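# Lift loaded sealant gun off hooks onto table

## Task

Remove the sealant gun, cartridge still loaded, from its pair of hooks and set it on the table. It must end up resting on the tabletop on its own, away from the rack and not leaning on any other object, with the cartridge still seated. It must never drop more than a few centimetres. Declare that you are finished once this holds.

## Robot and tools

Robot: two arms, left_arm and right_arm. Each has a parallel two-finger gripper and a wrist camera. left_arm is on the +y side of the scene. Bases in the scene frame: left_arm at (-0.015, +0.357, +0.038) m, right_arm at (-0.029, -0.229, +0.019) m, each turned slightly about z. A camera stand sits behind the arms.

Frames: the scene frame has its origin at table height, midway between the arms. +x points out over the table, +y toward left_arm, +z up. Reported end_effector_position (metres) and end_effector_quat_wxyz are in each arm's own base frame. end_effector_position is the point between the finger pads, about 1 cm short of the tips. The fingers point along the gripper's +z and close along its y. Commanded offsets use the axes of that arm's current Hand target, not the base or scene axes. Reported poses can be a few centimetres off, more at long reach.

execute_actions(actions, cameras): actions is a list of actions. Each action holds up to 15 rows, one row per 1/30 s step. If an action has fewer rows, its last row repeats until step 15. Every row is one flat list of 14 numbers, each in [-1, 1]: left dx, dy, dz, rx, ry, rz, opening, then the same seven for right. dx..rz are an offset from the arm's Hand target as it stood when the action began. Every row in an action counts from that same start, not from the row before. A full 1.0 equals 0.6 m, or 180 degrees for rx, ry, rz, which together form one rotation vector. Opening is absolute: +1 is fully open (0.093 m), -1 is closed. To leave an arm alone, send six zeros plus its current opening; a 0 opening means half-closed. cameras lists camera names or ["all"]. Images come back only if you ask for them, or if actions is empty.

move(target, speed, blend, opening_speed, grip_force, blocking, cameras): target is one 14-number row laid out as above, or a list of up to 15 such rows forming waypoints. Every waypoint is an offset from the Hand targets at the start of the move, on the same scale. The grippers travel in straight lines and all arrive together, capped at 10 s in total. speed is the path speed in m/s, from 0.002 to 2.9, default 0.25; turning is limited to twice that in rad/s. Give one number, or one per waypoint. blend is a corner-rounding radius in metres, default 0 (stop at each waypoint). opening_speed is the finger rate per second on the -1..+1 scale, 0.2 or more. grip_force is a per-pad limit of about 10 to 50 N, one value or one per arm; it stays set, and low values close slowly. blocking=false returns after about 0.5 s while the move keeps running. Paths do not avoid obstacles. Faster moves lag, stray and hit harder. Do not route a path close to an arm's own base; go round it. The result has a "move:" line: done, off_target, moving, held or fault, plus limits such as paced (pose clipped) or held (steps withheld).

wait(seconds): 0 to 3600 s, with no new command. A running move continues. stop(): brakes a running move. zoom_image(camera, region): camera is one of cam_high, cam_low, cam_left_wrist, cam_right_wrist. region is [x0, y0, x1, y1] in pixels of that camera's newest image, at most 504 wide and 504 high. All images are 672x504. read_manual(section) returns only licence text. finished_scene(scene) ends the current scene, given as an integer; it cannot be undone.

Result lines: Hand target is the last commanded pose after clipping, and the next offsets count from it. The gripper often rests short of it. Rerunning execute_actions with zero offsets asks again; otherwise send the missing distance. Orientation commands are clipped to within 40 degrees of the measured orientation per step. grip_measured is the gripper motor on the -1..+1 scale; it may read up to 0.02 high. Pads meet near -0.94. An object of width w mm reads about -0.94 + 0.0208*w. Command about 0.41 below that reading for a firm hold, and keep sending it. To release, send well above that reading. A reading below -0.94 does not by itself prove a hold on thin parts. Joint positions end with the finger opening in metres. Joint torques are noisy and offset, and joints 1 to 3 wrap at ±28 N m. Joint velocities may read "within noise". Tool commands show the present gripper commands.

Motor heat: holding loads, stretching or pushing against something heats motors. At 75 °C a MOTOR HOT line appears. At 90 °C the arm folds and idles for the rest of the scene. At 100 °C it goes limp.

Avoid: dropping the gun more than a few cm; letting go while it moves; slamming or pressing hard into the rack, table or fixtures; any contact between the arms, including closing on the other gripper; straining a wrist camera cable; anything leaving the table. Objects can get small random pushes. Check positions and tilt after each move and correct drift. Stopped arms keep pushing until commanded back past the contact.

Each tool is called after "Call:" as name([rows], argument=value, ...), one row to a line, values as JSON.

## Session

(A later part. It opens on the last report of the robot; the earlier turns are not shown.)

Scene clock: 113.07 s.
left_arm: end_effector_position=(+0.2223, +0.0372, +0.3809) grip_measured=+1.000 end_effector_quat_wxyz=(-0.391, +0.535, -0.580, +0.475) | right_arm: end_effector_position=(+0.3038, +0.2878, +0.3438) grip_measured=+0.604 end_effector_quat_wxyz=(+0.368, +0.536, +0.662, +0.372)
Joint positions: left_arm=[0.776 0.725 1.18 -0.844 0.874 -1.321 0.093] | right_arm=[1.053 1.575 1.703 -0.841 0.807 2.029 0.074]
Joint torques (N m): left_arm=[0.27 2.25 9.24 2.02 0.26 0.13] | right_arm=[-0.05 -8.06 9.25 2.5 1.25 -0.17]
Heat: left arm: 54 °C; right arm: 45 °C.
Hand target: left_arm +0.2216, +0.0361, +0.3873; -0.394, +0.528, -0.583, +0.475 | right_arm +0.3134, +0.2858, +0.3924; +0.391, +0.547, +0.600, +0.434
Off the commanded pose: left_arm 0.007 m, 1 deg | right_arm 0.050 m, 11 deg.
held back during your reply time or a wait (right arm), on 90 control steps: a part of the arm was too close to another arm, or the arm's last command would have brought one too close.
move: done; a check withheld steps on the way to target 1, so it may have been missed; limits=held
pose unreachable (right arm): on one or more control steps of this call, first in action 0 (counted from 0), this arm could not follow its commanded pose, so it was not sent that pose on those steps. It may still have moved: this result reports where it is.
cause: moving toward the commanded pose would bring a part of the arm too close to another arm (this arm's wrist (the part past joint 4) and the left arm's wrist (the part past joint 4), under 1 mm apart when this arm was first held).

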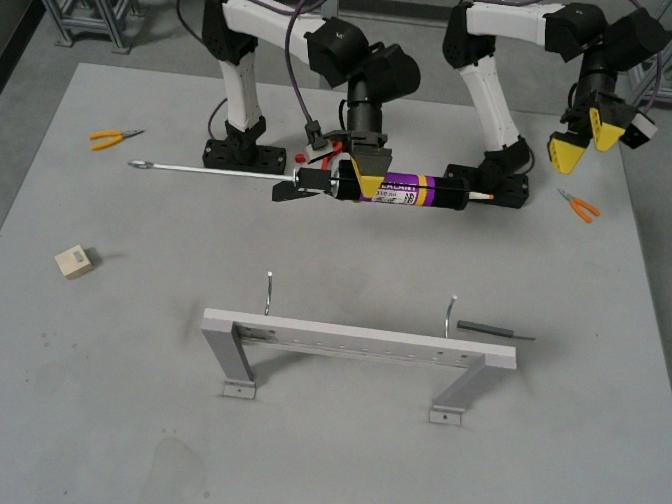

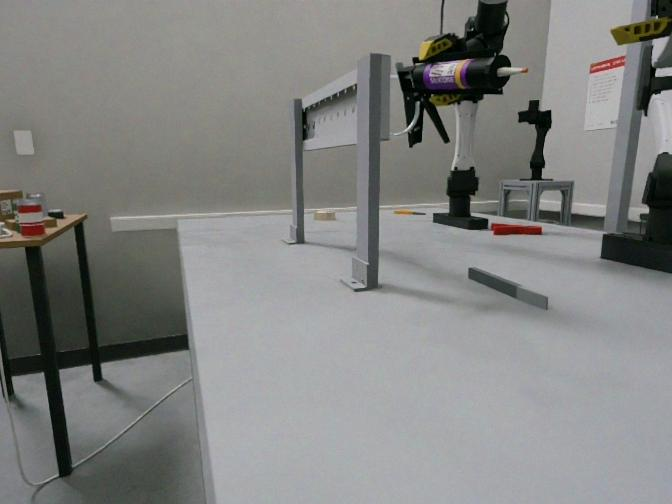

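Call:
move(target=[0,0,0,0,0,0,1,-0.005,-0.3375,0.148,0.377,0.01,0.035,-0.1], speed=0.15, cameras=["cam_high","cam_low","cam_right_wrist"])

Scene clock: 123.17 s.
left_arm: end_effector_position=(+0.2222, +0.0370, +0.3808) grip_measured=+1.000 end_effector_quat_wxyz=(-0.391, +0.535, -0.580, +0.475) | right_arm: end_effector_position=(+0.3290, +0.2828, +0.1520) grip_measured=+0.604 end_effector_quat_wxyz=(-0.028, +0.659, +0.751, +0.033)
Joint positions: left_arm=[0.776 0.725 1.18 -0.845 0.875 -1.321 0.093] | right_arm=[0.685 2.209 2.242 -1.548 -0.066 2.127 0.074]
Joint torques (N m): left_arm=[0.28 2.21 9.24 2.02 0.24 0.16] | right_arm=[-0.77 -10.95 9.98 0.11 -0.2 0.02]
Heat: left arm: 55 °C; right arm: 47 °C.
Hand target: left_arm +0.2216, +0.0360, +0.3873; -0.394, +0.528, -0.583, +0.475 | right_arm +0.3335, +0.2860, +0.1721; -0.013, +0.696, +0.716, +0.053
Off the commanded pose: left_arm 0.007 m, 1 deg | right_arm 0.021 m, 6 deg.
joint sent to its limit (right arm) — joint 6 (wrist roll), upper limit. The joint targets are off in orientation, not in position.
move: off_target (right_arm)

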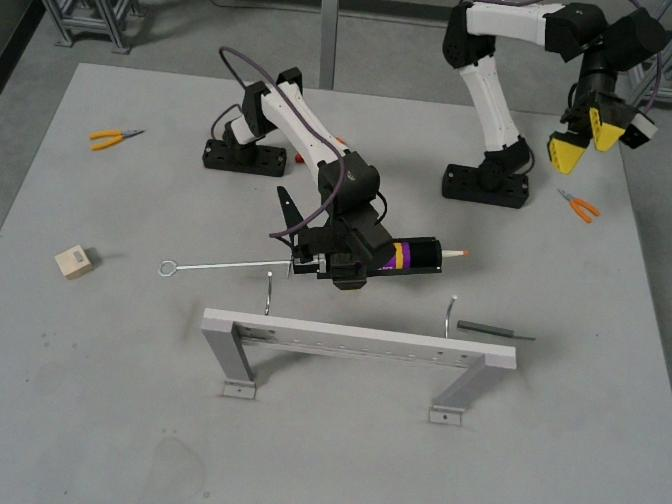

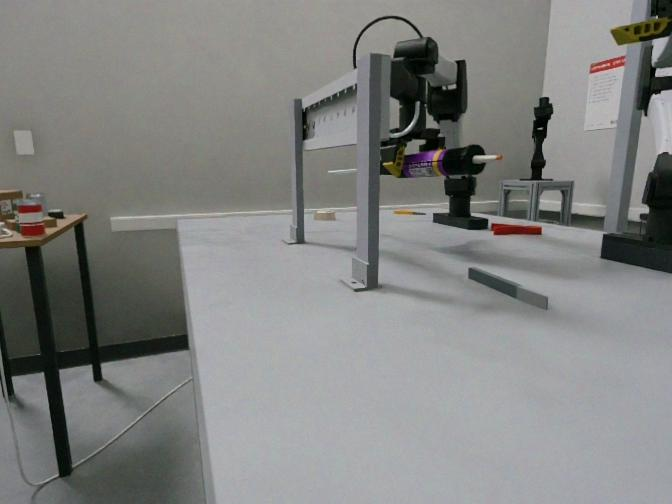

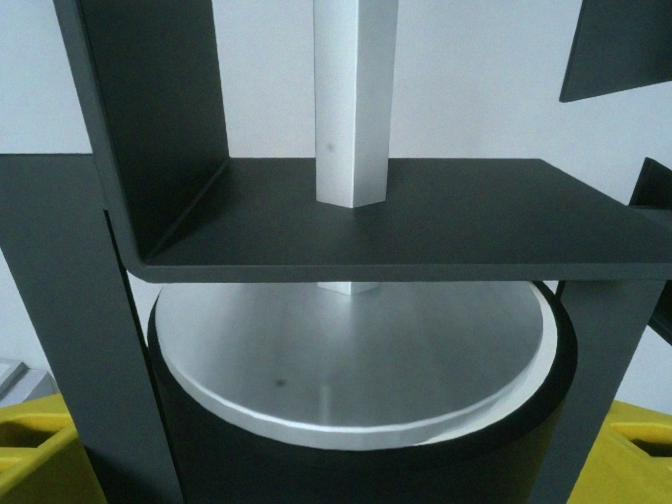

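Call:
move([
  [0,0,0,0,0,0,1,-0.016,-0.044,0.18,0,0,0,-0.1],
  [0,0,0,0,0,0,1,-0.021,-0.047,0.225,0,0,0,-0.1],
], speed=[0.12,0.04], cameras=["cam_high","cam_low"])

Call:
zoom_image(camera="cam_low", region=[310, 130, 560, 300])

Scene clock: 132.60 s.
left_arm: end_effector_position=(+0.2222, +0.0370, +0.3808) grip_measured=+1.000 end_effector_quat_wxyz=(-0.391, +0.535, -0.580, +0.475) | right_arm: end_effector_position=(+0.3111, +0.2774, +0.0057) grip_measured=+0.604 end_effector_quat_wxyz=(-0.037, +0.655, +0.755, +0.020)
Joint positions: left_arm=[0.776 0.725 1.18 -0.845 0.875 -1.321 0.093] | right_arm=[0.696 2.182 1.61 -0.971 -0.08 2.127 0.074]
Joint torques (N m): left_arm=[0.28 2.21 9.25 2.03 0.24 0.15] | right_arm=[0.25 -15.24 5.56 0.18 -0.18 0.01]
Heat: left arm: 55 °C; right arm: 46 °C.
Hand target: left_arm +0.2216, +0.0360, +0.3873; -0.394, +0.528, -0.583, +0.475 | right_arm +0.3133, +0.2855, +0.0353; -0.013, +0.695, +0.716, +0.053
Off the commanded pose: left_arm 0.007 m, 1 deg | right_arm 0.031 m, 8 deg.
joint sent to its limit (right arm) — joint 6 (wrist roll), upper limit. The joint targets are off in orientation, not in position.
move: off_target (right_arm)

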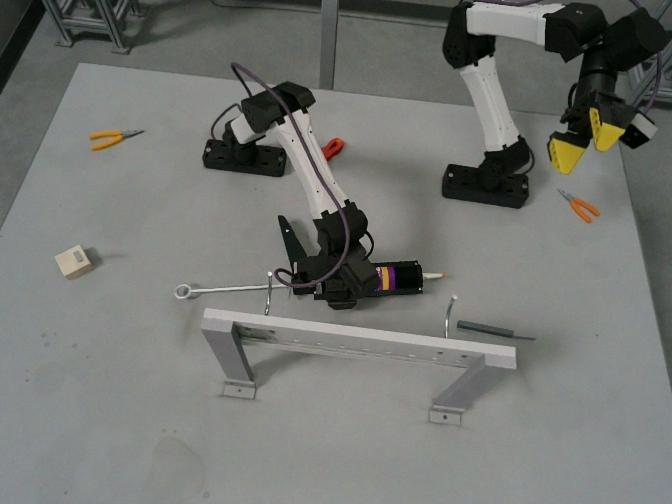

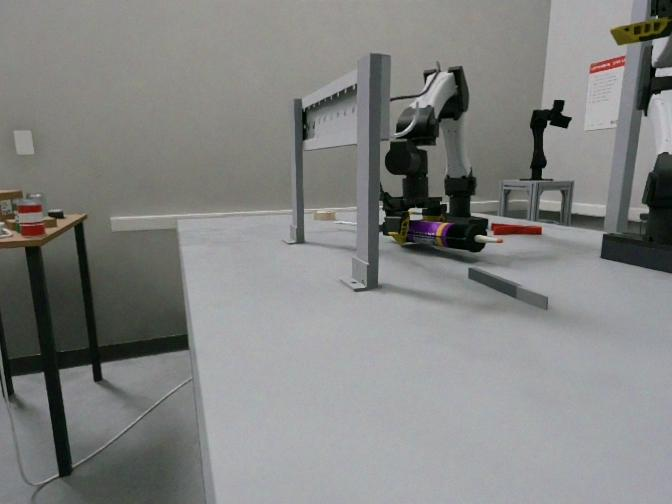

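Scaled by 2.016.

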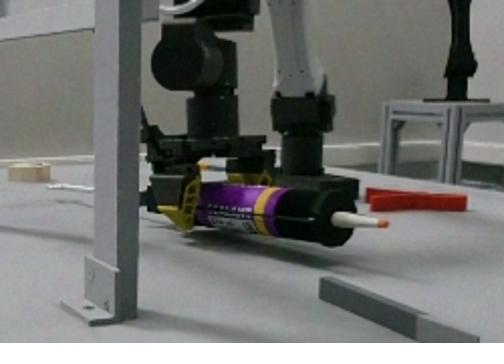

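Call:
move([
  [0,0,0,0,0,0,1,-0.001,-0.001,0.018,0,0,0,-0.1],
  [0,0,0,0,0,0,1,-0.001,-0.001,0.018,0,0,0,1],
], speed=0.04, opening_speed=0.3, cameras=["cam_low","cam_high","cam_right_wrist"])

Scene clock: 140.93 s.
left_arm: end_effector_position=(+0.2222, +0.0370, +0.3808) grip_measured=+1.000 end_effector_quat_wxyz=(-0.391, +0.535, -0.580, +0.475) | right_arm: end_effector_position=(+0.3120, +0.2789, +0.0070) grip_measured=+1.000 end_effector_quat_wxyz=(-0.037, +0.654, +0.755, +0.033)
Joint positions: left_arm=[0.776 0.725 1.18 -0.845 0.875 -1.321 0.093] | right_arm=[0.696 2.164 1.585 -0.939 -0.083 2.125 0.093]
Joint torques (N m): left_arm=[0.27 2.22 9.26 2.03 0.25 0.16] | right_arm=[0.39 -12.79 5.64 0.31 -0.14 0.04]
Heat: left arm: 55 °C; right arm: 47 °C.
Hand target: left_arm +0.2216, +0.0360, +0.3873; -0.394, +0.528, -0.583, +0.475 | right_arm +0.3133, +0.2859, +0.0243; -0.013, +0.695, +0.716, +0.053
Off the commanded pose: left_arm 0.007 m, 1 deg | right_arm 0.019 m, 7 deg.
joint sent to its limit (right arm) — joint 6 (wrist roll), upper limit. The joint targets are off in orientation, not in position.
move: off_target (right_arm); target 2's new opening was sent with right_arm's hand 0.026 m and 8 deg from that target
Images, in order (width x height): cam_high 672x504, cam_low 672x504, cam_right_wrist 672x504.

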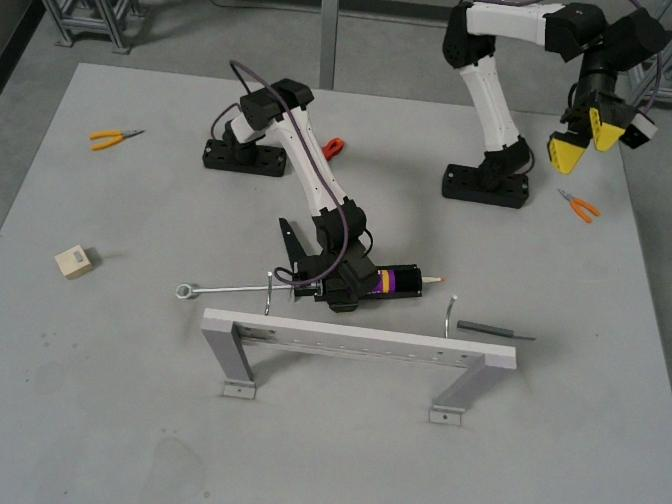

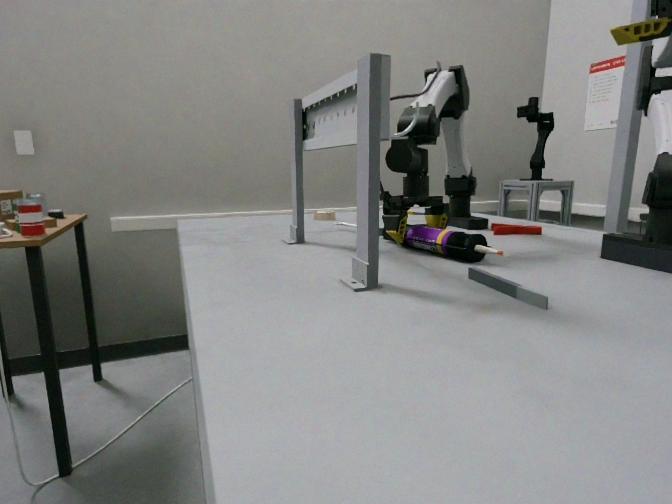

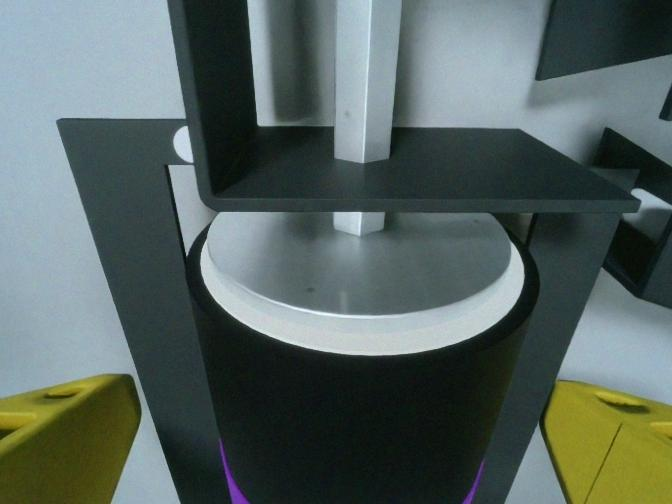

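Call:
move(target=[0,0,0,0,0,0,1,0,0,-0.2,0,0,0,1], speed=0.08, cameras=["cam_low","cam_high"])

Scene clock: 145.73 s.
left_arm: end_effector_position=(+0.2222, +0.0370, +0.3808) grip_measured=+1.000 end_effector_quat_wxyz=(-0.391, +0.535, -0.580, +0.475) | right_arm: end_effector_position=(+0.3032, +0.2715, +0.1244) grip_measured=+1.000 end_effector_quat_wxyz=(-0.037, +0.654, +0.755, +0.031)
Joint positions: left_arm=[0.776 0.725 1.18 -0.845 0.875 -1.321 0.093] | right_arm=[0.696 2.057 1.892 -1.357 -0.083 2.125 0.093]
Joint torques (N m): left_arm=[0.25 2.22 9.25 2.03 0.24 0.16] | right_arm=[-0.42 -11.45 7.83 0.22 -0.11 0.04]
Heat: left arm: 56 °C; right arm: 47 °C.
Hand target: left_arm +0.2216, +0.0360, +0.3873; -0.394, +0.528, -0.583, +0.475 | right_arm +0.3066, +0.2746, +0.1437; -0.013, +0.695, +0.716, +0.053
Off the commanded pose: left_arm 0.007 m, 1 deg | right_arm 0.020 m, 8 deg.
joint sent to its limit (right arm) — joint 6 (wrist roll), upper limit. The joint targets are off in orientation, not in position.
move: off_target (right_arm)
Images, in order (width x height): cam_high 672x504, cam_low 672x504.

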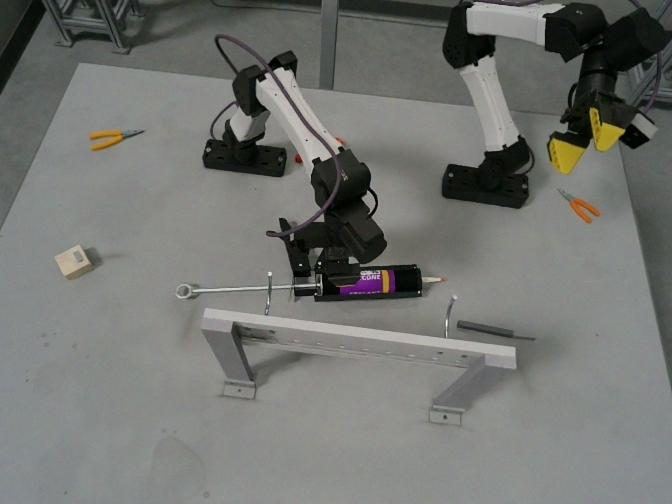

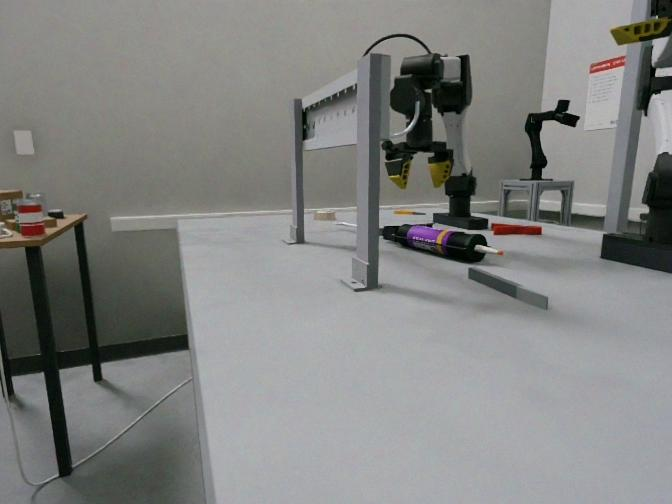

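Call:
finished_scene(scene=2)

The scene is finished: the task was done.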